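# Load a blank into the vise, finished parts to tray

## Task

Place a single plain gray aluminum blank flat on the two low loose bars inside the open vise, keeping both bars standing, with its long edge pressed against the fixed jaw (the end block without hoses) and its short edge against the work stop (the short rod between the jaws). Put every finished part flat in the black outfeed tray with its pocket facing up. Every remaining blank, aluminum or brass, has to finish entirely on the infeed plate (the one with short pins), not stacked on another blank and not sitting on a pin. Each blank must end either in the same orientation it started in on the plate or flipped over.

## Robot and tools

ROBOT. Two Franka FR3 arms, left_arm and right_arm, each carrying a Robotiq 140 two-finger gripper with a wrist camera. The left gripper's fingers can hinge: parts held near the fingertip quarter of the pads get the full squeeze, but deeper in the fingers may wrap loosely, slip, or squeeze too hard, and a fingertip pushed into a surface folds easily unless fully closed, so a descent can pass a surface unnoticed and spoil the next grasp. The right gripper's fingers are rigid.

FRAMES. Scene frame: origin at table-top height midway between the nominal bases, +z up, +x outward over the table, left_arm toward +y (camera image sides do not follow these names). Calibrated bases in the scene frame: left_arm at (+0.008, +0.343, +0.030) m, right_arm at (+0.048, -0.439, +0.030) m, both nearly unrotated with +z up. Each arm's end_effector_position (metres, the point between closed pads) and end_effector_quat_wxyz are in that arm's own base frame and may be off by a few cm. Gripper +z points along the fingers; the fingers close along y. Fingertips extend about 33 mm past that point at gaps up to 40 mm, only about 9 mm when wide open. cam_high is fixed and calibrated in the scene frame; cam_left_wrist and cam_right_wrist are given relative to their arm's base. All images are 896x504.

ROW FORMAT. Every commanding row is one flat list of 20 numbers, each in [-1, 1], covering both arms even if one is idle: left_arm's 7 joint values, its gripper position, force_limit, speed, then the same 10 for right_arm. Joint order within an arm: elbow, waist, upper arm roll, shoulder, wrist pitch, forearm roll, wrist roll. Joint values are offsets, not poses: scaled so 1.0 equals 1.632 rad (elbow, waist, upper arm roll, shoulder), 3.472 rad (forearm roll), 2.955 rad (wrist pitch), 4.439 rad (wrist roll), measured from the Joint targets printed in the last result. Sending the same offset twice moves twice. All zeros for an arm's joints re-commands its current targets. Stated joint ranges (rad): waist and upper arm roll -2.901..2.901, shoulder -1.836..1.836, elbow -3.077..-0.117, forearm roll -2.876..2.876, wrist pitch 0.440..4.622, wrist roll -3.051..3.051; stay clear of the ends by more than 0.05 rad or the arm faults. Gripper numbers are absolute commands: position +1 = 140 mm open, about -0.8 pads touch, -1 closes until blocked. force_limit sets squeeze (about 14 N at -1, 40 N at 0, 58 N at +1 for a slow close); speed sets closing rate (about 30 mm/s at -1, 250 at +1), and faster closes grip much harder. Both default to +1. To leave a gripper unchanged, resend its previous three numbers.

TOOLS.
execute_actions(actions, cameras): actions is a list of actions; each action is a table of 1 to 15 rows, one per 1/30 s step, the last row held to fill 15 steps (0.5 s). Offsets in each action count from the targets at its start. An empty list just reports state. cameras picks images (omitted = all, [] = none).
move(target, speed, blend, blocking, cameras): target is one 20-number row or up to 15 rows; every row's offsets count from the same current Joint targets. Joints interpolate together, so hands follow curves, with no collision avoidance. speed is rad/s for the joint moving farthest, 0.01 to 5.26, default 0.5, one value or one per row. blend (rad) rounds corners of a list. blocking=false returns after about 0.5 s while motion continues. Gripper changes in later rows apply only when everything is at rest. Result adds a move: line (done, off_target, moving, held, fault, limits=held).
wait(seconds 0 to 10), stop() brakes a running move, zoom_image(camera, region [x0,y0,x1,y1] pixels, max 504x504), clear_fault(arm), read_manual(section), finished_scene(scene 1 or 2), irreversible.

READING RESULTS. object_status: 0 moving, 1 blocked while opening, 2 blocked while closing (a grasp), 3 reached command or pads met. Confirm 2 after closing. position_measured is in counts: 3 open, ~75 = 100 mm, 139 = 60 mm, 200 = 20 mm, 230 closed. To grip harder, raise force_limit and nudge position (-1 to -0.98); to soften, reopen and close slowly. Joint positions, velocities ("within noise" means still), torques, external torques and Flange force (gripper axes, includes carried weight) are listed per arm in joint order. "joint sent to its limit" and "joint command not followed" flag clipped commands. Joint targets is the reference for your next offsets. MOTOR HOT warns of an over-temperature stop lasting 30-60 s.

FAULTS AND CARE. An arm halts on contact torque reaching its joint limit (35, 35, 32, 30 N m for waist, shoulder, upper arm roll, elbow; 12 for the wrist joints), on 40 N outside force including held weight, on leaving a joint range, or on overspeed; then call clear_fault, and release a jammed part first. Avoid dropping or releasing moving parts, slamming, hard pushes, squeezing a part hard while it still rests on something, and any contact between the two grippers or arms. Keep the loose vise bars upright, keep everything on the table, and check placements with images before finishing.

Each tool is called after "Emit:" by a JSON object that holds its "method" and its "body".

## Session

I'll start by reading the robot state and the camera images.

Emit:
{"method": "execute_actions", "body": {"actions": []}}

Scene clock: 0.00 s.
left_arm: end_effector_position=(+0.1773, -0.2225, +0.2984) position_measured=3 object_status=3 end_effector_quat_wxyz=(-0.304, -0.357, +0.865, -0.182) | right_arm: end_effector_position=(+0.4602, +0.5841, +0.3235) position_measured=3 object_status=3 end_effector_quat_wxyz=(-0.361, +0.915, -0.176, -0.039)
Joint names: [elbow, waist, upper arm roll, shoulder, wrist pitch, forearm roll, wrist roll]
Joint positions: left_arm=[-2.711 -0.571 0.324 -0.837 1.675 -0.458 0.514] | right_arm=[-1.901 0.775 0.008 0.132 2.481 0.795 -0.941]
Joint velocities: within noise
Joint torques (N m): no reading
External joint torques (N m): no reading
Flange force (N): no reading
Joint targets: left_arm=[-2.711 -0.571 0.324 -0.837 1.675 -0.458 0.514] | right_arm=[-1.901 0.775 0.008 0.132 2.481 0.795 -0.941]
Tool commands: left_gripper/position=+1.0 left_gripper/force_limit=+1.0 left_gripper/speed=+1.0 right_gripper/position=+1.0 right_gripper/force_limit=+1.0 right_gripper/speed=+1.0

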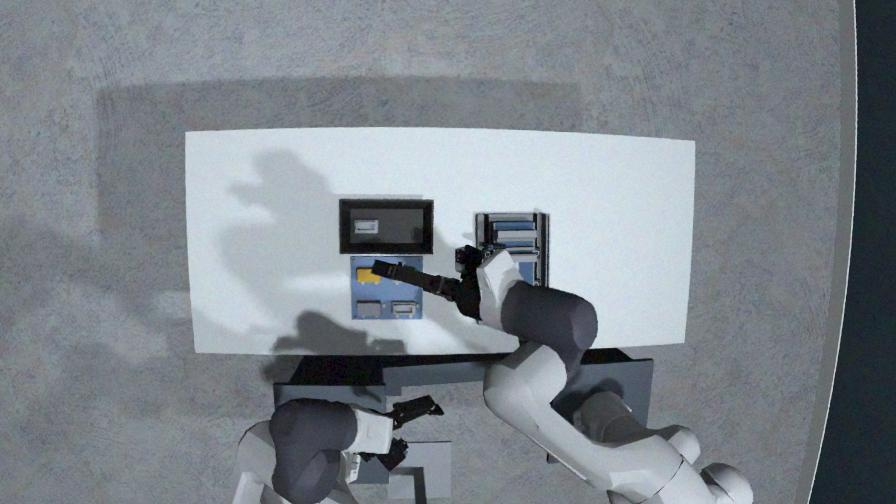

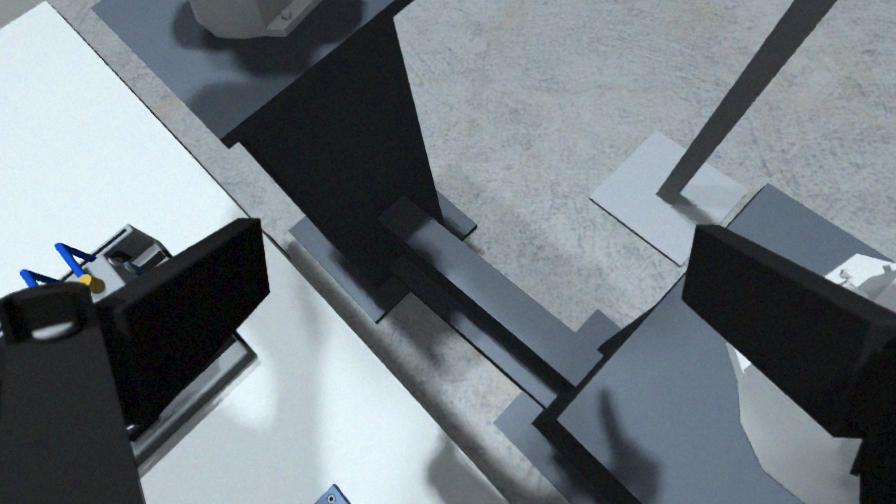

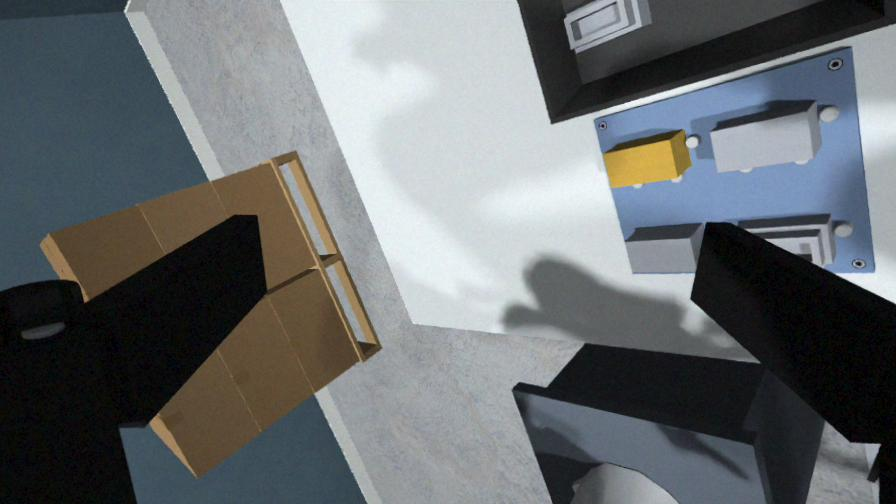

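Emit:
{"method": "zoom_image", "body": {"camera": "cam_high", "region": [330, 190, 450, 330]}}

Emit:
{"method": "zoom_image", "body": {"camera": "cam_high", "region": [450, 190, 580, 330]}}

Emit:
{"method": "zoom_image", "body": {"camera": "cam_right_wrist", "region": [500, 0, 896, 300]}}

Emit:
{"method": "zoom_image", "body": {"camera": "cam_left_wrist", "region": [0, 180, 400, 504]}}

Scaled by 3.600 from the camera's 896x504 image, which has a finer 1280x720 frame.

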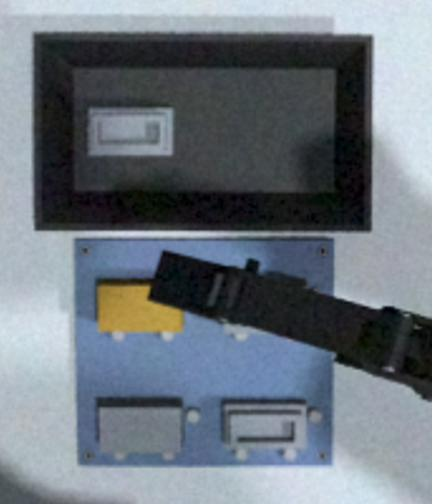

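Scaled by 3.600 from the camera's 896x504 image, which has a finer 1280x720 frame.

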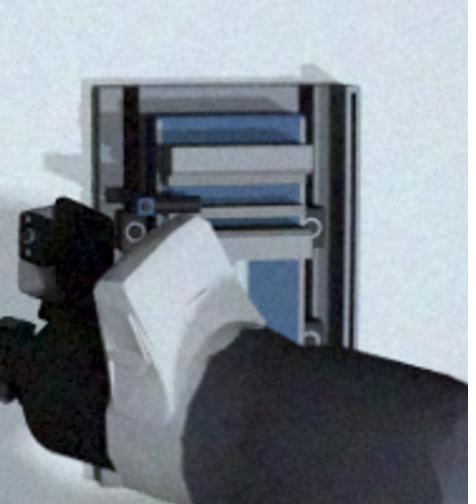

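Scaled by 1.273 from the camera's 896x504 image, which has a finer 1280x720 frame.

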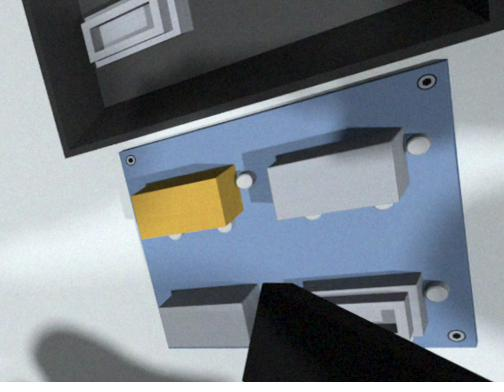

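Scaled by 1.260 from the camera's 896x504 image, which has a finer 1280x720 frame.

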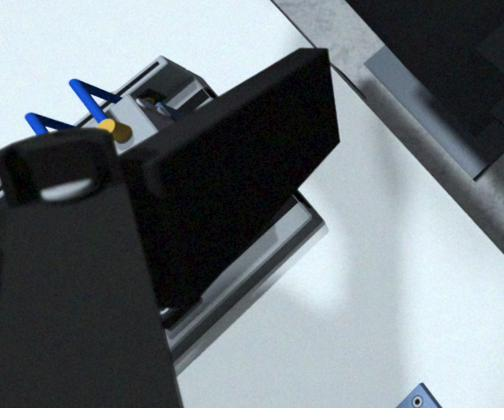

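Emit:
{"method": "move", "body": {"target": [[0,0,0,0,0,0,0,1,1,1,-0.4283,-0.4136,-0.0049,-0.5711,-0.2305,-0.2290,-0.1194,1,1,1],[0.5312,0.1743,-0.1985,0.4816,0.0399,0.1319,-0.5341,1,1,1,-0.4283,-0.4136,-0.0049,-0.5711,-0.2305,-0.2290,-0.1194,1,1,1]], "speed": [0.8, 1.2]}}

Scene clock: 79.00 s.
left_arm: end_effector_position=(+0.5233, -0.1554, +0.3303) position_measured=3 object_status=3 end_effector_quat_wxyz=(+0.002, +1.000, -0.003, -0.001) | right_arm: end_effector_position=(+0.3115, +0.0323, +0.2877) position_measured=3 object_status=3 end_effector_quat_wxyz=(-0.002, +1.000, -0.002, +0.002)
Joint names: [elbow, waist, upper arm roll, shoulder, wrist pitch, forearm roll, wrist roll]
Joint positions: left_arm=[-1.845 -0.288 0.001 -0.053 1.791 -0.004 -1.851] | right_arm=[-2.599 0.101 -0.001 -0.799 1.804 0.003 -1.468]
Joint velocities: left_arm=[0 0.001 0 0.001 0.001 0 -0.006] | right_arm=[within noise]
Joint torques (N m): left_arm=[25.19 0.83 0.33 -30.4 2.94 1.26 -0.26] | right_arm=[26.22 -0.73 -0.06 -5.81 2.39 0.53 -0.23]
External joint torques (N m): left_arm=[0.47 0.85 0.4 0.38 0.33 0.39 -0.26] | right_arm=[1.3 -0.7 0.72 -0.19 -0.26 -0.32 -0.23]
Flange force (N): left_arm=[2.8 0.1 -0.3] | right_arm=[1.6 0.1 -3.9]
Joint targets: left_arm=[-1.844 -0.286 0.000 -0.051 1.793 0.000 -1.857] | right_arm=[-2.600 0.100 0.000 -0.801 1.800 0.000 -1.471]
move: done
camera_calibration:
cam_left_wrist: T_world_to_cam=[[-0.00581814, -0.999974, 0.00432366, -0.146871], [-0.939957, 0.00694432, 0.341223, 0.388312], [-0.341244, -0.00207877, -0.939972, 0.631708], [0, 0, 0, 1]] pos_world=[0.579709, -0.14825, 0.461922]
cam_right_wrist: T_world_to_cam=[[0.0140345, -0.999838, -0.0112428, 0.0406051], [-0.939331, -0.0170375, 0.342589, 0.198577], [-0.342725, 0.00575267, -0.939418, 0.512431], [0, 0, 0, 1]] pos_world=[0.361583, 0.0410339, 0.413813]

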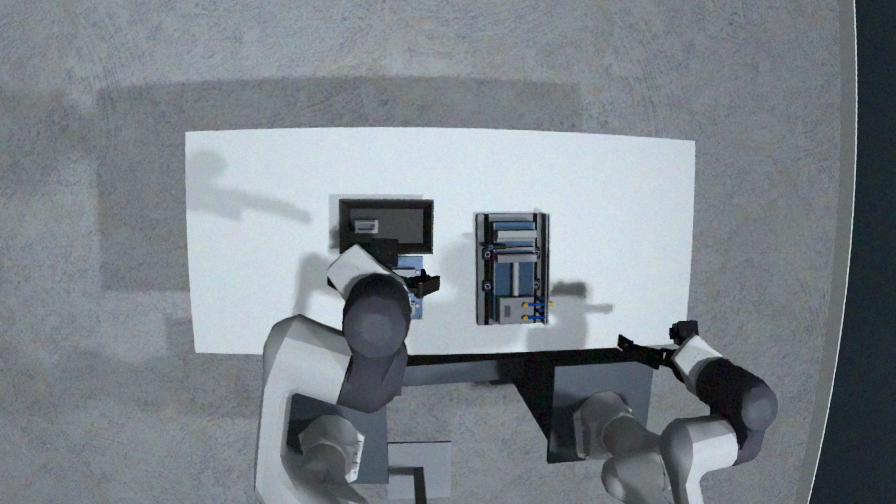

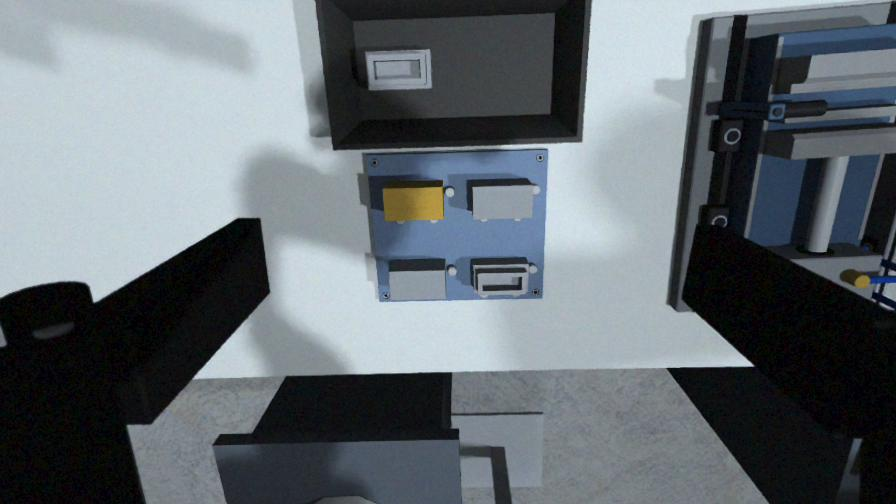

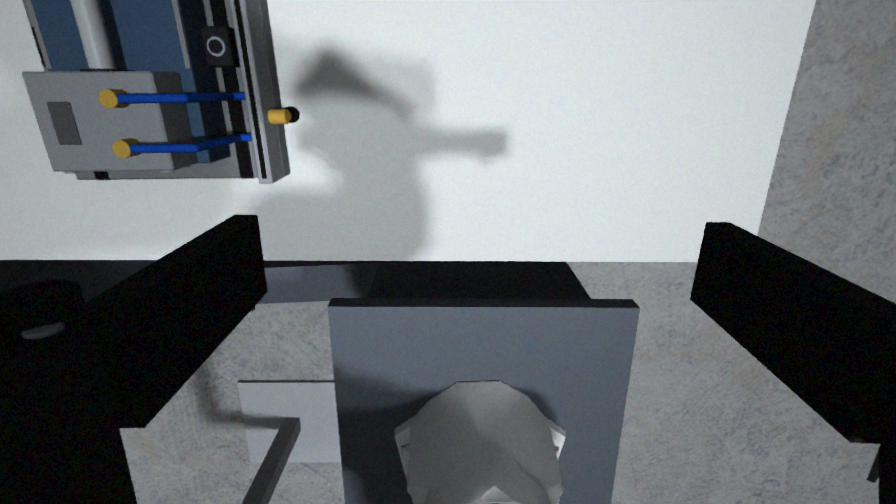

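Emit:
{"method": "zoom_image", "body": {"camera": "cam_high", "region": [465, 200, 565, 335]}}

Emit:
{"method": "zoom_image", "body": {"camera": "cam_left_wrist", "region": [660, 0, 896, 320]}}

Emit:
{"method": "zoom_image", "body": {"camera": "cam_left_wrist", "region": [310, 0, 600, 310]}}

Scaled by 3.733 from the camera's 896x504 image, which has a finer 1280x720 frame.

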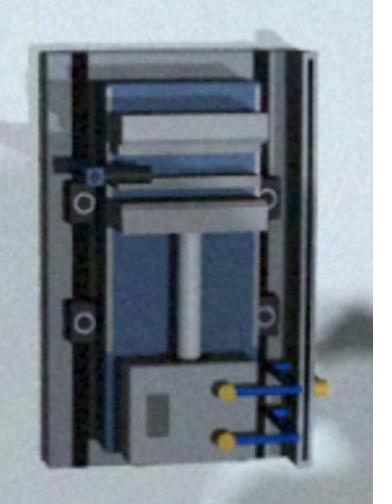

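Scaled by 1.575 from the camera's 896x504 image, which has a finer 1280x720 frame.

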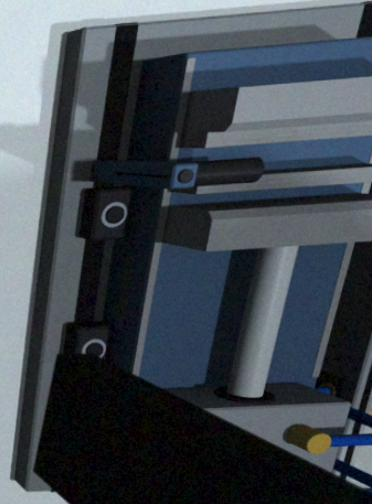

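Scaled by 1.626 from the camera's 896x504 image, which has a finer 1280x720 frame.

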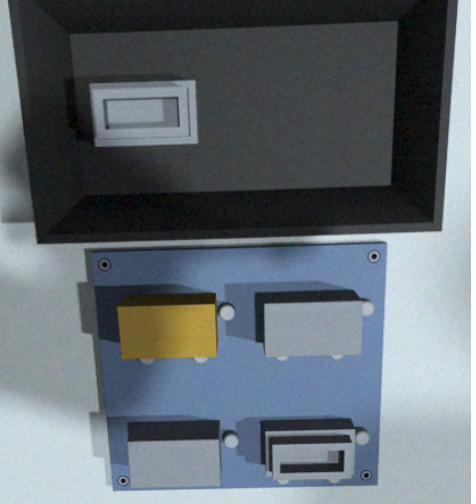

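Emit:
{"method": "move", "body": {"target": [0,0,0,0,0,0,0,1,1,1,0.6263,0.2103,0,0.6797,0.0291,0,0.0774,1,1,1], "speed": 0.8, "cameras": ["cam_right_wrist", "cam_high"]}}

Emit:
{"method": "zoom_image", "body": {"camera": "cam_right_wrist", "region": [280, 60, 680, 440]}}

Scene clock: 113.90 s.
left_arm: end_effector_position=(+0.5235, -0.1555, +0.3305) position_measured=3 object_status=3 end_effector_quat_wxyz=(+0.002, +1.000, -0.002, -0.001) | right_arm: end_effector_position=(+0.5880, +0.2799, +0.2481) position_measured=3 object_status=3 end_effector_quat_wxyz=(+0.000, +1.000, +0.002, -0.004)
Joint names: [elbow, waist, upper arm roll, shoulder, wrist pitch, forearm roll, wrist roll]
Joint positions: left_arm=[-1.845 -0.288 0.001 -0.053 1.791 -0.004 -1.854] | right_arm=[-1.579 0.442 0.001 0.31 1.882 0.003 -1.132]
Joint velocities: left_arm=[within noise] | right_arm=[0 0 0 -0.001 0 -0.001 0.007]
Joint torques (N m): left_arm=[25.01 0.79 0.36 -30.44 2.89 1.2 -0.21] | right_arm=[26.73 -0.42 0.98 -42.68 2.82 0.57 0.11]
External joint torques (N m): left_arm=[0.23 0.87 0.51 0.43 0.27 0.34 -0.21] | right_arm=[1.69 -0.39 0.7 0.68 0.17 -0.23 0.11]
Flange force (N): left_arm=[2.2 -0.3 0.1] | right_arm=[9.3 -4.6 -2.9]
Joint targets: left_arm=[-1.844 -0.286 0.000 -0.051 1.793 0.000 -1.857] | right_arm=[-1.578 0.443 0.000 0.309 1.886 0.000 -1.127]
move: done
camera_calibration:
cam_right_wrist: T_world_to_cam=[[0.0208091, -0.999758, -0.00713366, 0.278775], [-0.935179, -0.0219873, 0.353491, 0.472372], [-0.353562, -0.00068459, -0.935411, 0.575717], [0, 0, 0, 1]] pos_world=[0.639504, 0.289488, 0.373541]
Images, in order (width x height): cam_high 896x504, cam_right_wrist 896x504.

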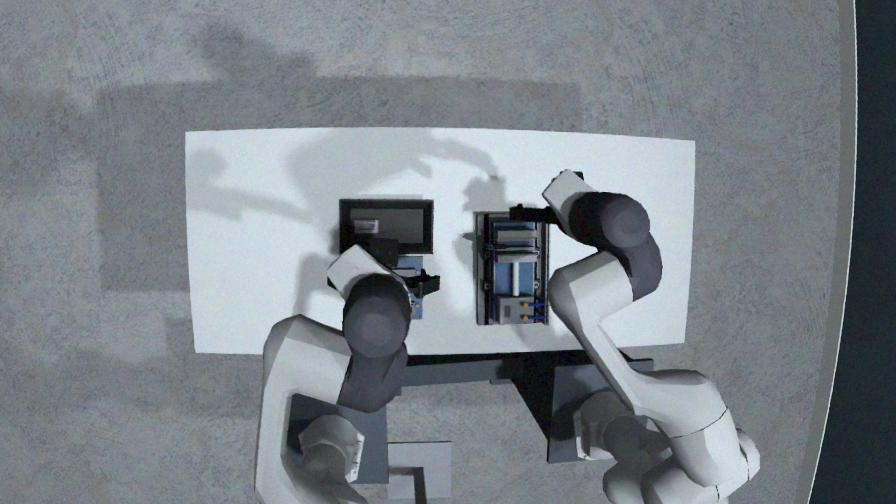

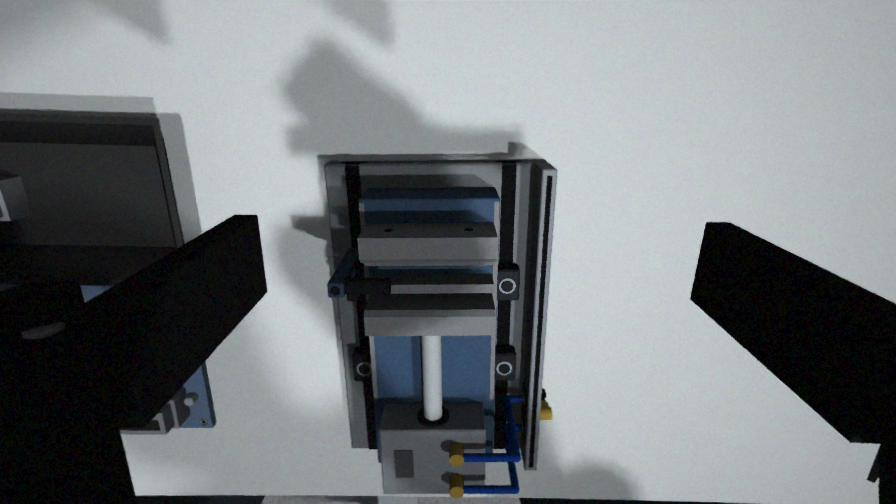

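Scaled by 1.260 from the camera's 896x504 image, which has a finer 1280x720 frame.

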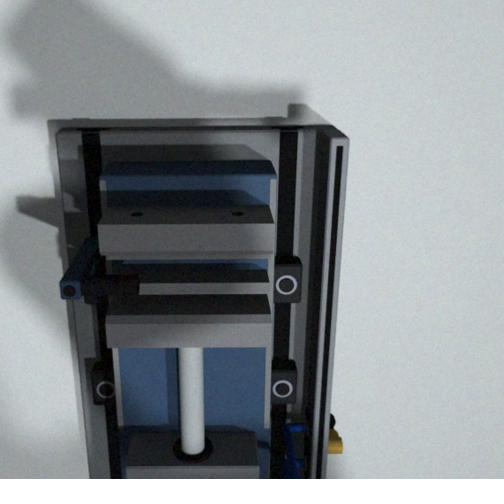

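Emit:
{"method": "zoom_image", "body": {"camera": "cam_right_wrist", "region": [320, 180, 560, 350]}}

Scaled by 2.100 from the camera's 896x504 image, which has a finer 1280x720 frame.

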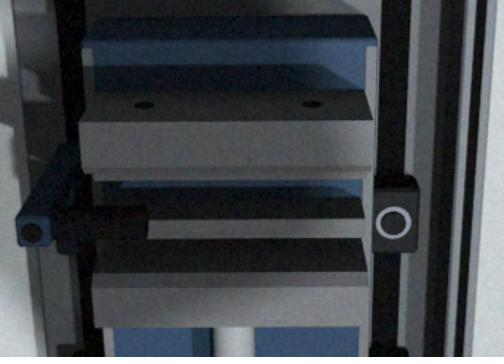

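Emit:
{"method": "move", "body": {"target": [0,0,0,0,0,0,0,1,1,1,-0.3530,0.05625,0,-0.1384,0.1189,0,0.7282,1,1,1], "speed": 1.2, "cameras": ["cam_right_wrist"]}}

Emit:
{"method": "zoom_image", "body": {"camera": "cam_right_wrist", "region": [280, 100, 640, 420]}}

Scene clock: 150.87 s.
left_arm: end_effector_position=(+0.5236, -0.1555, +0.3305) position_measured=3 object_status=3 end_effector_quat_wxyz=(+0.002, +1.000, -0.002, -0.001) | right_arm: end_effector_position=(+0.4721, +0.2797, +0.1498) position_measured=3 object_status=3 end_effector_quat_wxyz=(-0.002, -0.001, +1.000, +0.000)
Joint names: [elbow, waist, upper arm roll, shoulder, wrist pitch, forearm roll, wrist roll]
Joint positions: left_arm=[-1.845 -0.288 0.001 -0.053 1.791 -0.004 -1.854] | right_arm=[-2.152 0.533 0.001 0.084 2.233 0.003 2.101]
Joint velocities: left_arm=[within noise] | right_arm=[0 0 0 0 0 0 0.005]
Joint torques (N m): left_arm=[24.91 0.8 0.39 -30.45 2.85 1.16 -0.18] | right_arm=[24.1 0.1 0.75 -33.93 2.63 0.44 0.07]
External joint torques (N m): left_arm=[0.19 0.99 0.64 0.3 0.24 0.3 -0.18] | right_arm=[1.15 0.03 0.59 -0.11 0.21 -0.25 0.07]
Flange force (N): left_arm=[1.8 -0.7 0.1] | right_arm=[-2.8 2.5 -0.9]
Joint targets: left_arm=[-1.844 -0.286 0.000 -0.051 1.793 0.000 -1.857] | right_arm=[-2.154 0.535 0.000 0.083 2.237 0.000 2.106]
move: done
camera_calibration:
cam_right_wrist: T_world_to_cam=[[-0.0197728, 0.999778, -0.0073473, -0.259677], [0.939167, 0.0210934, 0.342812, -0.496502], [0.34289, -0.000122005, -0.939375, 0.114453], [0, 0, 0, 1]] pos_world=[0.421919, 0.270106, 0.275813]
Images, in order (width x height): cam_right_wrist 896x504.

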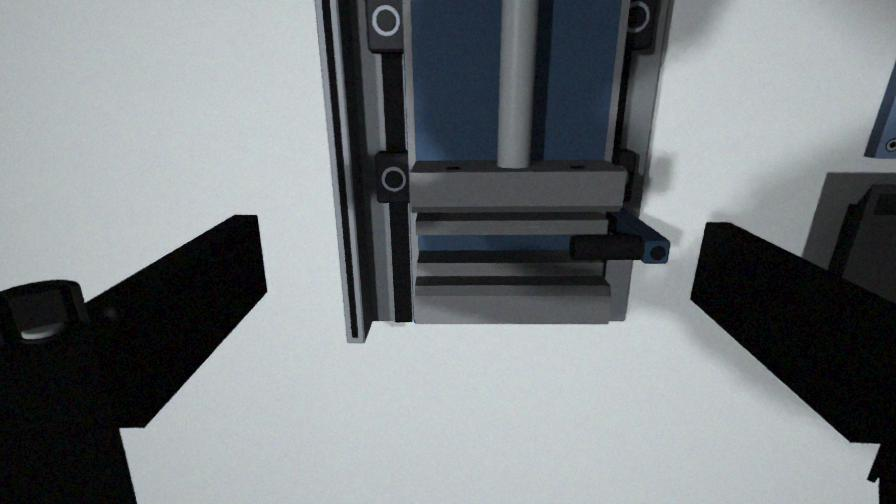

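Scaled by 1.400 from the camera's 896x504 image, which has a finer 1280x720 frame.

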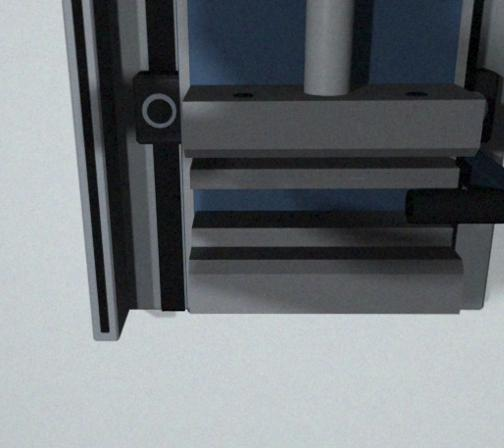

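Emit:
{"method": "move", "body": {"target": [[-0.3783,0.2978,0,-0.3565,0.0120,0,0,1,1,1,0.1566,0.1011,0,0.0547,-0.0563,0,-0.6,1,1,1],[-0.3783,0.2978,0,-0.3565,0.0120,0,0,1,1,1,0.3911,0.2425,0,0.3169,-0.0410,0,-0.9725,1,1,1]], "speed": [1.5, 0.8]}}

Emit:
{"method": "zoom_image", "body": {"camera": "cam_right_wrist", "region": [230, 40, 690, 480]}}

Scene clock: 222.70 s.
left_arm: end_effector_position=(+0.3527, +0.0697, +0.2997) position_measured=3 object_status=3 end_effector_quat_wxyz=(+0.001, +0.971, +0.238, -0.001) | right_arm: end_effector_position=(+0.4206, +0.5647, +0.0997) position_measured=3 object_status=3 end_effector_quat_wxyz=(-0.001, +0.709, +0.705, -0.002)
Joint names: [elbow, waist, upper arm roll, shoulder, wrist pitch, forearm roll, wrist roll]
Joint positions: left_arm=[-2.46 0.199 -0.001 -0.631 1.826 -0.004 -1.854] | right_arm=[-1.517 0.93 0 0.6 2.112 0.003 -2.207]
Joint velocities: left_arm=[within noise] | right_arm=[0 0 0 -0.001 0.001 -0.001 -0.005]
Joint torques (N m): left_arm=[24.75 0.92 0.33 -11.39 2.88 1.16 -0.17] | right_arm=[25.75 -0.28 1.41 -49.52 2.78 0.56 -0.26]
External joint torques (N m): left_arm=[0.04 0.93 0.97 -0.62 0.28 0.29 -0.17] | right_arm=[1.68 -0.31 0.8 0.78 0.18 -0.23 -0.25]
Flange force (N): left_arm=[-1.0 -2.6 0.5] | right_arm=[9.0 7.2 -0.1]
Joint targets: left_arm=[-2.461 0.200 0.000 -0.633 1.828 0.000 -1.857] | right_arm=[-1.515 0.930 0.000 0.600 2.116 0.000 -2.212]
move: done
camera_calibration:
cam_left_wrist: T_world_to_cam=[[0.462516, -0.886605, 0.00311204, -0.0953091], [-0.833692, -0.433713, 0.341833, 0.229876], [-0.301721, -0.160698, -0.939756, 0.542163], [0, 0, 0, 1]] pos_world=[0.39931, 0.102323, 0.431218]
cam_right_wrist: T_world_to_cam=[[0.999871, 0.0109143, -0.011818, -0.416157], [0.0143492, -0.937204, 0.348485, 0.492508], [-0.00727238, -0.34861, -0.93724, 0.428897], [0, 0, 0, 1]] pos_world=[0.412155, 0.61564, 0.225429]

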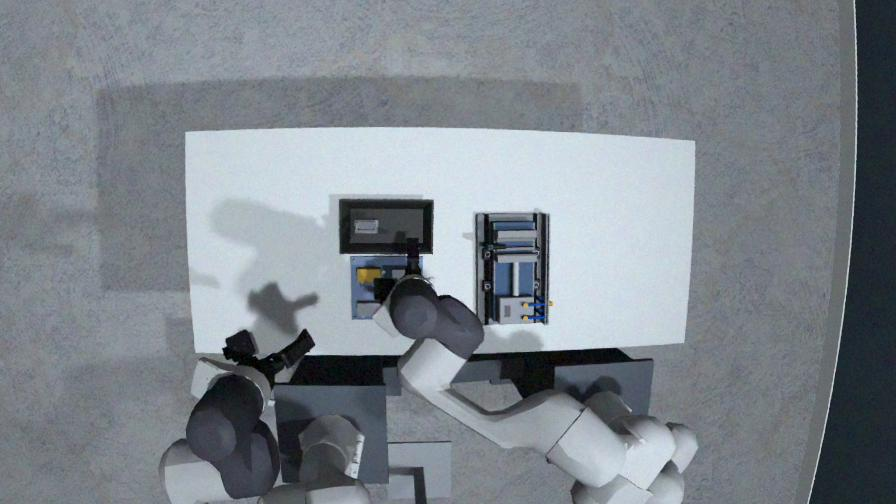

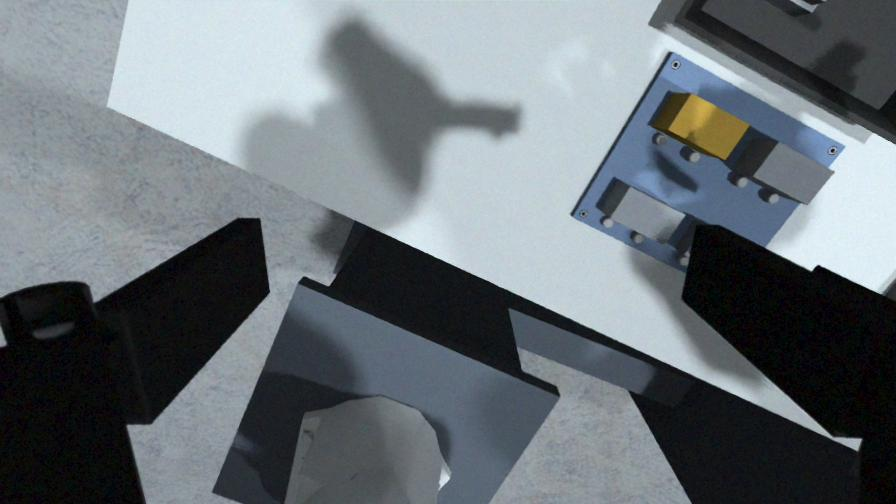

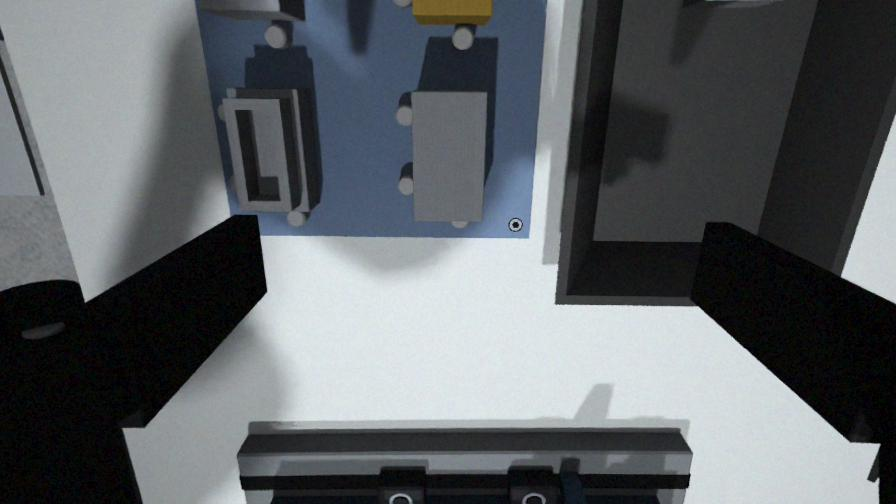

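Scaled by 1.096 from the camera's 896x504 image, which has a finer 1280x720 frame.

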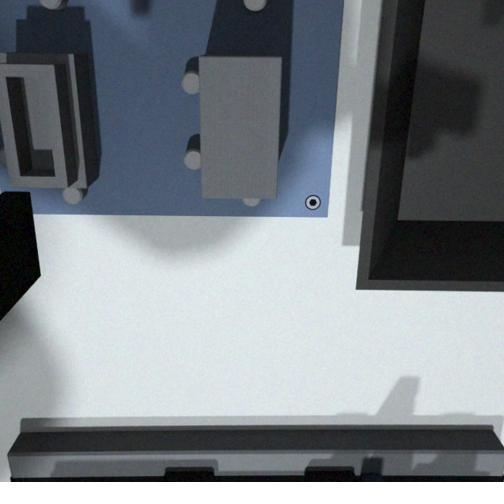

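Emit:
{"method": "move", "body": {"target": [0,0,0,0,0,0,0,1,1,1,-0.0020,0.01506,0,0.03875,0.02217,0,0.00563,1,1,1], "speed": 0.4, "cameras": ["cam_right_wrist"]}}

Emit:
{"method": "zoom_image", "body": {"camera": "cam_right_wrist", "region": [330, 0, 690, 240]}}

Scene clock: 257.30 s.
left_arm: end_effector_position=(+0.3527, +0.0697, +0.2997) position_measured=3 object_status=3 end_effector_quat_wxyz=(+0.001, +0.971, +0.238, -0.001) | right_arm: end_effector_position=(+0.4086, +0.5772, +0.0583) position_measured=3 object_status=3 end_effector_quat_wxyz=(+0.000, +0.706, +0.708, -0.004)
Joint names: [elbow, waist, upper arm roll, shoulder, wrist pitch, forearm roll, wrist roll]
Joint positions: left_arm=[-2.46 0.199 -0.001 -0.631 1.826 -0.004 -1.854] | right_arm=[-1.519 0.954 0 0.665 2.177 0.003 -2.191]
Joint velocities: left_arm=[within noise] | right_arm=[-0.001 -0.001 -0.001 0.002 0.004 0.001 0.005]
Joint torques (N m): left_arm=[24.85 0.89 0.29 -11.36 2.87 1.15 -0.17] | right_arm=[24.98 -0.24 1.51 -51.11 2.83 0.53 0.13]
External joint torques (N m): left_arm=[0.11 0.95 0.98 -0.55 0.27 0.29 -0.17] | right_arm=[1.48 -0.24 0.86 0.11 0.26 -0.23 0.13]
Flange force (N): left_arm=[-0.6 -2.6 0.3] | right_arm=[6.6 4.5 0.0]
Joint targets: left_arm=[-2.461 0.200 0.000 -0.633 1.828 0.000 -1.857] | right_arm=[-1.519 0.955 0.000 0.663 2.182 0.000 -2.187]
move: done
camera_calibration:
cam_right_wrist: T_world_to_cam=[[0.999719, 0.0196047, -0.0133321, -0.409522], [0.0230358, -0.936223, 0.35065, 0.514639], [-0.00560745, -0.350858, -0.936412, 0.394968], [0, 0, 0, 1]] pos_world=[0.399767, 0.628423, 0.183935]
Images, in order (width x height): cam_right_wrist 896x504.

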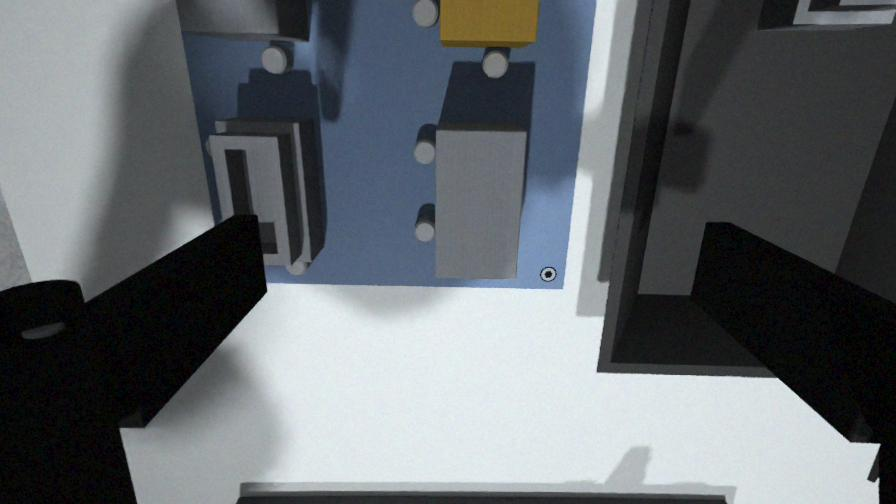

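Scaled by 1.400 from the camera's 896x504 image, which has a finer 1280x720 frame.

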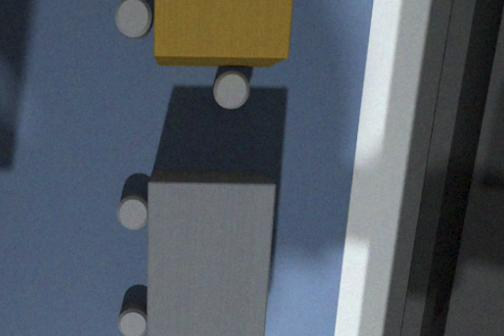

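Emit:
{"method": "zoom_image", "body": {"camera": "cam_right_wrist", "region": [400, 110, 580, 210]}}

Emit:
{"method": "zoom_image", "body": {"camera": "cam_right_wrist", "region": [400, 200, 580, 300]}}

Scaled by 2.800 from the camera's 896x504 image, which has a finer 1280x720 frame.

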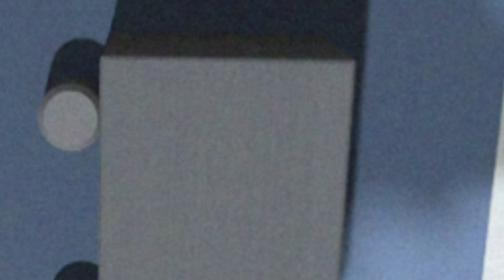

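Scaled by 2.800 from the camera's 896x504 image, which has a finer 1280x720 frame.

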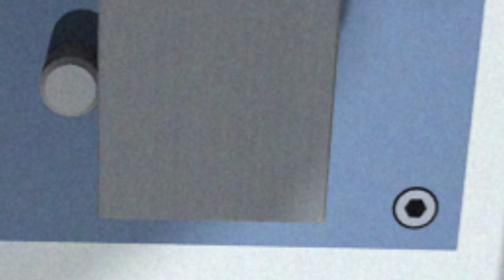

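Emit:
{"method": "move", "body": {"target": [0,0,0,0,0,0,0,1,1,1,0.0133,0.0006,0,0.0081,-0.0029,0,-0.0010,-0.2,-1,0], "speed": 0.3, "cameras": ["cam_right_wrist"]}}

Emit:
{"method": "zoom_image", "body": {"camera": "cam_right_wrist", "region": [330, 90, 630, 330]}}

Scene clock: 321.23 s.
left_arm: end_effector_position=(+0.3527, +0.0697, +0.2997) position_measured=3 object_status=3 end_effector_quat_wxyz=(+0.001, +0.971, +0.238, -0.001) | right_arm: end_effector_position=(+0.4124, +0.5830, +0.0602) position_measured=154 object_status=0 end_effector_quat_wxyz=(-0.001, +0.707, +0.707, +0.002)
Joint names: [elbow, waist, upper arm roll, shoulder, wrist pitch, forearm roll, wrist roll]
Joint positions: left_arm=[-2.461 0.199 -0.001 -0.632 1.826 -0.004 -1.854] | right_arm=[-1.499 0.954 0 0.675 2.177 0.003 -2.19]
Joint velocities: within noise
Joint torques (N m): left_arm=[24.91 0.86 0.29 -11.33 2.86 1.16 -0.21] | right_arm=[25.24 0.22 1.53 -50.31 2.29 0.53 -0.16]
External joint torques (N m): left_arm=[0.17 0.9 0.94 -0.52 0.26 0.3 -0.21] | right_arm=[1.61 0.27 0.92 1.26 -0.32 -0.23 -0.16]
Flange force (N): left_arm=[-0.4 -2.3 0.2] | right_arm=[11.6 7.9 0.5]
Joint targets: left_arm=[-2.461 0.200 0.000 -0.633 1.828 0.000 -1.857] | right_arm=[-1.497 0.956 0.000 0.677 2.173 0.000 -2.191]
move: done
camera_calibration:
cam_right_wrist: T_world_to_cam=[[0.999806, 0.0184222, -0.00696716, -0.413195], [0.0196943, -0.939269, 0.342617, 0.523028], [-0.000232283, -0.342688, -0.939449, 0.391921], [0, 0, 0, 1]] pos_world=[0.402906, 0.633183, 0.186113]
Images, in order (width x height): cam_right_wrist 896x504.

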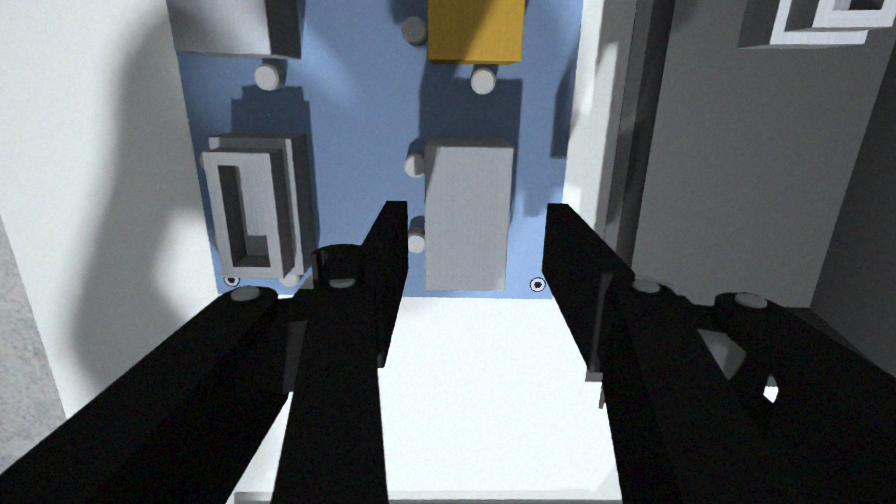

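Scaled by 1.680 from the camera's 896x504 image, which has a finer 1280x720 frame.

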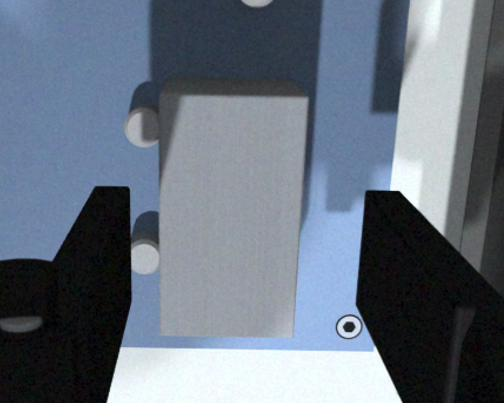

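Emit:
{"method": "move", "body": {"target": [0,0,0,0,0,0,0,1,1,1,-0.0058,0.0018,0,0.0278,0.0200,0,0.0001,-0.2,-1,0], "speed": 0.06, "cameras": ["cam_right_wrist"]}}

Emit:
{"method": "zoom_image", "body": {"camera": "cam_right_wrist", "region": [330, 90, 630, 330]}}

Scene clock: 336.93 s.
left_arm: end_effector_position=(+0.3527, +0.0697, +0.2997) position_measured=3 object_status=3 end_effector_quat_wxyz=(+0.001, +0.971, +0.238, -0.001) | right_arm: end_effector_position=(+0.4104, +0.5837, +0.0287) position_measured=154 object_status=3 end_effector_quat_wxyz=(-0.001, +0.706, +0.708, +0.000)
Joint names: [elbow, waist, upper arm roll, shoulder, wrist pitch, forearm roll, wrist roll]
Joint positions: left_arm=[-2.461 0.199 -0.001 -0.632 1.827 -0.004 -1.854] | right_arm=[-1.505 0.957 0 0.721 2.227 0.003 -2.19]
Joint velocities: left_arm=[within noise] | right_arm=[0 -0.001 -0.001 0 0.004 0.001 0]
Joint torques (N m): left_arm=[24.94 0.9 0.26 -11.28 2.86 1.13 -0.18] | right_arm=[24.51 0.19 1.57 -51.37 2.82 0.51 -0.1]
External joint torques (N m): left_arm=[0.18 0.98 0.96 -0.45 0.25 0.28 -0.18] | right_arm=[1.35 0.11 0.81 0.7 0.24 -0.22 -0.1]
Flange force (N): left_arm=[-0.2 -2.4 0.1] | right_arm=[7.7 5.2 1.3]
Joint targets: left_arm=[-2.461 0.200 0.000 -0.633 1.828 0.000 -1.857] | right_arm=[-1.506 0.959 0.000 0.722 2.232 0.000 -2.191]
move: done
camera_calibration:
cam_right_wrist: T_world_to_cam=[[0.999738, 0.0212492, -0.00856186, -0.412949], [0.0228983, -0.938409, 0.344767, 0.53262], [-0.000708518, -0.344872, -0.938649, 0.364123], [0, 0, 0, 1]] pos_world=[0.400902, 0.634166, 0.154619]
Images, in order (width x height): cam_right_wrist 896x504.

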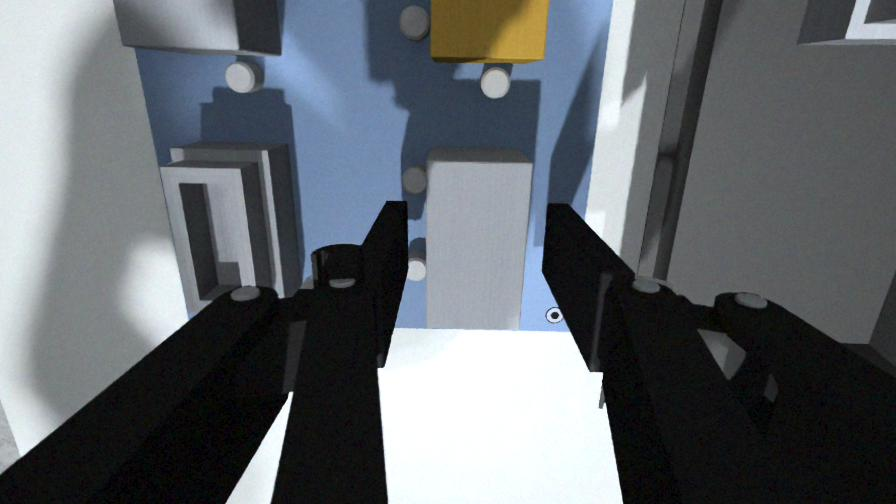

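Scaled by 1.680 from the camera's 896x504 image, which has a finer 1280x720 frame.

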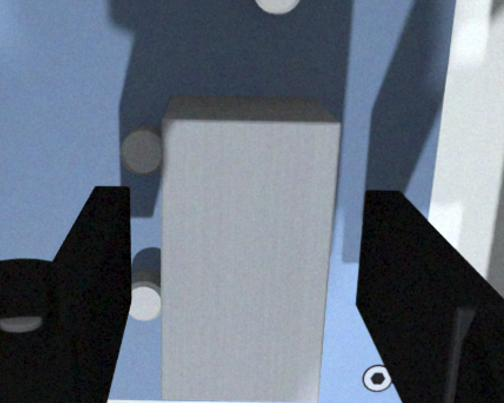

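Emit:
{"method": "move", "body": {"target": [0,0,0,0,0,0,0,1,1,1,0,0,0,0,0,0,0,-1,-1,-1], "cameras": ["cam_right_wrist"]}}

Scene clock: 350.10 s.
left_arm: end_effector_position=(+0.3527, +0.0697, +0.2997) position_measured=3 object_status=3 end_effector_quat_wxyz=(+0.001, +0.971, +0.239, -0.001) | right_arm: end_effector_position=(+0.4105, +0.5841, +0.0288) position_measured=180 object_status=2 end_effector_quat_wxyz=(-0.001, +0.706, +0.709, +0.001)
Joint names: [elbow, waist, upper arm roll, shoulder, wrist pitch, forearm roll, wrist roll]
Joint positions: left_arm=[-2.461 0.199 -0.001 -0.632 1.827 -0.004 -1.854] | right_arm=[-1.505 0.957 0 0.721 2.228 0.002 -2.19]
Joint velocities: within noise
Joint torques (N m): left_arm=[24.91 0.86 0.27 -11.32 2.85 1.14 -0.19] | right_arm=[24.27 0.25 1.53 -50.82 2.77 0.53 -0.12]
External joint torques (N m): left_arm=[0.23 0.88 0.91 -0.55 0.25 0.28 -0.19] | right_arm=[1.09 0.05 0.69 1.27 0.18 -0.21 -0.12]
Flange force (N): left_arm=[-0.4 -2.3 0.0] | right_arm=[8.0 5.6 2.1]
Joint targets: left_arm=[-2.461 0.200 0.000 -0.633 1.828 0.000 -1.857] | right_arm=[-1.506 0.959 0.000 0.722 2.232 0.000 -2.191]
move: done
camera_calibration:
cam_right_wrist: T_world_to_cam=[[0.99974, 0.0213641, -0.00794636, -0.413126], [0.0227938, -0.938689, 0.344011, 0.533116], [-0.000109678, -0.344103, -0.938932, 0.363601], [0, 0, 0, 1]] pos_world=[0.400906, 0.634372, 0.154717]
Images, in order (width x height): cam_right_wrist 896x504.

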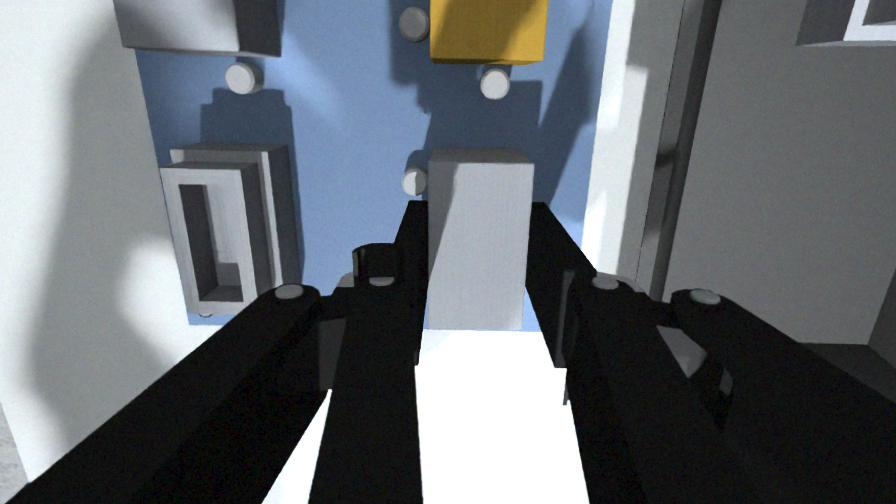

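Emit:
{"method": "move", "body": {"target": [0,0,0,0,0,0,0,1,1,1,0.0110,0,0,-0.0349,-0.0257,0,0,-1,-1,-1], "speed": 0.08, "cameras": ["cam_right_wrist"]}}

Scene clock: 360.47 s.
left_arm: end_effector_position=(+0.3527, +0.0697, +0.2997) position_measured=3 object_status=3 end_effector_quat_wxyz=(+0.001, +0.971, +0.239, -0.001) | right_arm: end_effector_position=(+0.4106, +0.5844, +0.0675) position_measured=180 object_status=2 end_effector_quat_wxyz=(-0.001, +0.706, +0.709, +0.001)
Joint names: [elbow, waist, upper arm roll, shoulder, wrist pitch, forearm roll, wrist roll]
Joint positions: left_arm=[-2.461 0.199 -0.001 -0.632 1.827 -0.004 -1.854] | right_arm=[-1.491 0.957 0 0.668 2.16 0.002 -2.19]
Joint velocities: left_arm=[within noise] | right_arm=[0.001 0 0.001 0.001 -0.004 -0.001 -0.003]
Joint torques (N m): left_arm=[24.94 0.85 0.28 -11.31 2.82 1.14 -0.17] | right_arm=[26.15 0.07 1.51 -52.3 2.43 0.57 -0.13]
External joint torques (N m): left_arm=[0.18 0.87 0.89 -0.49 0.22 0.27 -0.17] | right_arm=[2.36 0.11 0.9 -0.73 -0.18 -0.21 -0.13]
Flange force (N): left_arm=[-0.4 -2.3 0.0] | right_arm=[9.5 6.5 -2.4]
Joint targets: left_arm=[-2.461 0.200 0.000 -0.633 1.828 0.000 -1.857] | right_arm=[-1.488 0.959 0.000 0.665 2.156 0.000 -2.191]
move: done
camera_calibration:
cam_right_wrist: T_world_to_cam=[[0.999733, 0.0215779, -0.00823956, -0.413099], [0.0230955, -0.93862, 0.34418, 0.519881], [-0.000307128, -0.344278, -0.938868, 0.400219], [0, 0, 0, 1]] pos_world=[0.401105, 0.634671, 0.193417]
Images, in order (width x height): cam_right_wrist 896x504.

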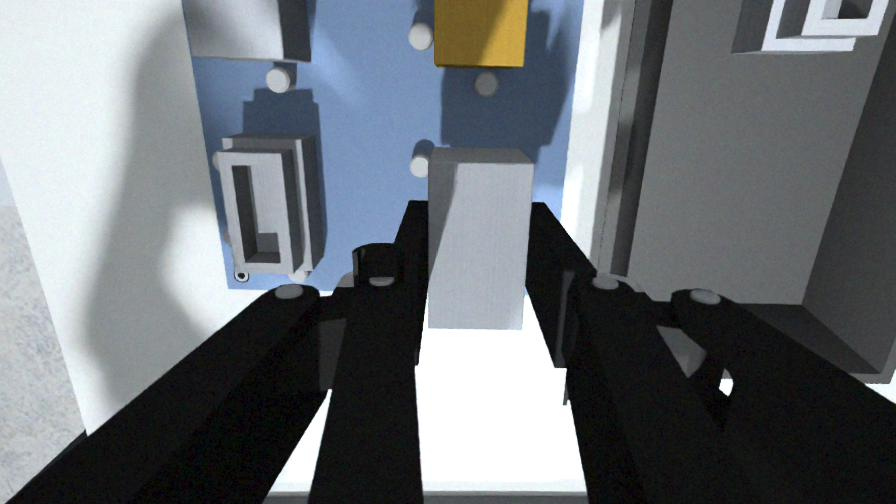

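Emit:
{"method": "zoom_image", "body": {"camera": "cam_right_wrist", "region": [390, 130, 570, 240]}}

Emit:
{"method": "zoom_image", "body": {"camera": "cam_right_wrist", "region": [390, 240, 570, 350]}}

Scaled by 2.800 from the camera's 896x504 image, which has a finer 1280x720 frame.

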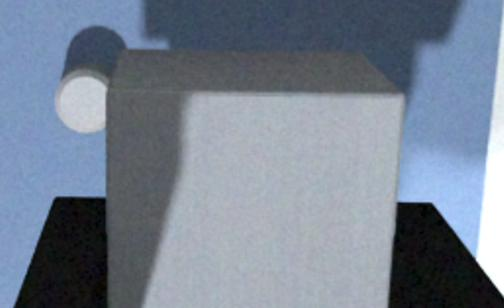

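Scaled by 2.800 from the camera's 896x504 image, which has a finer 1280x720 frame.

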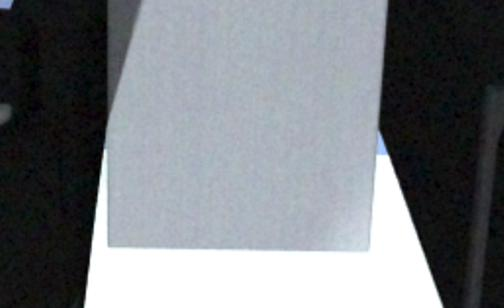

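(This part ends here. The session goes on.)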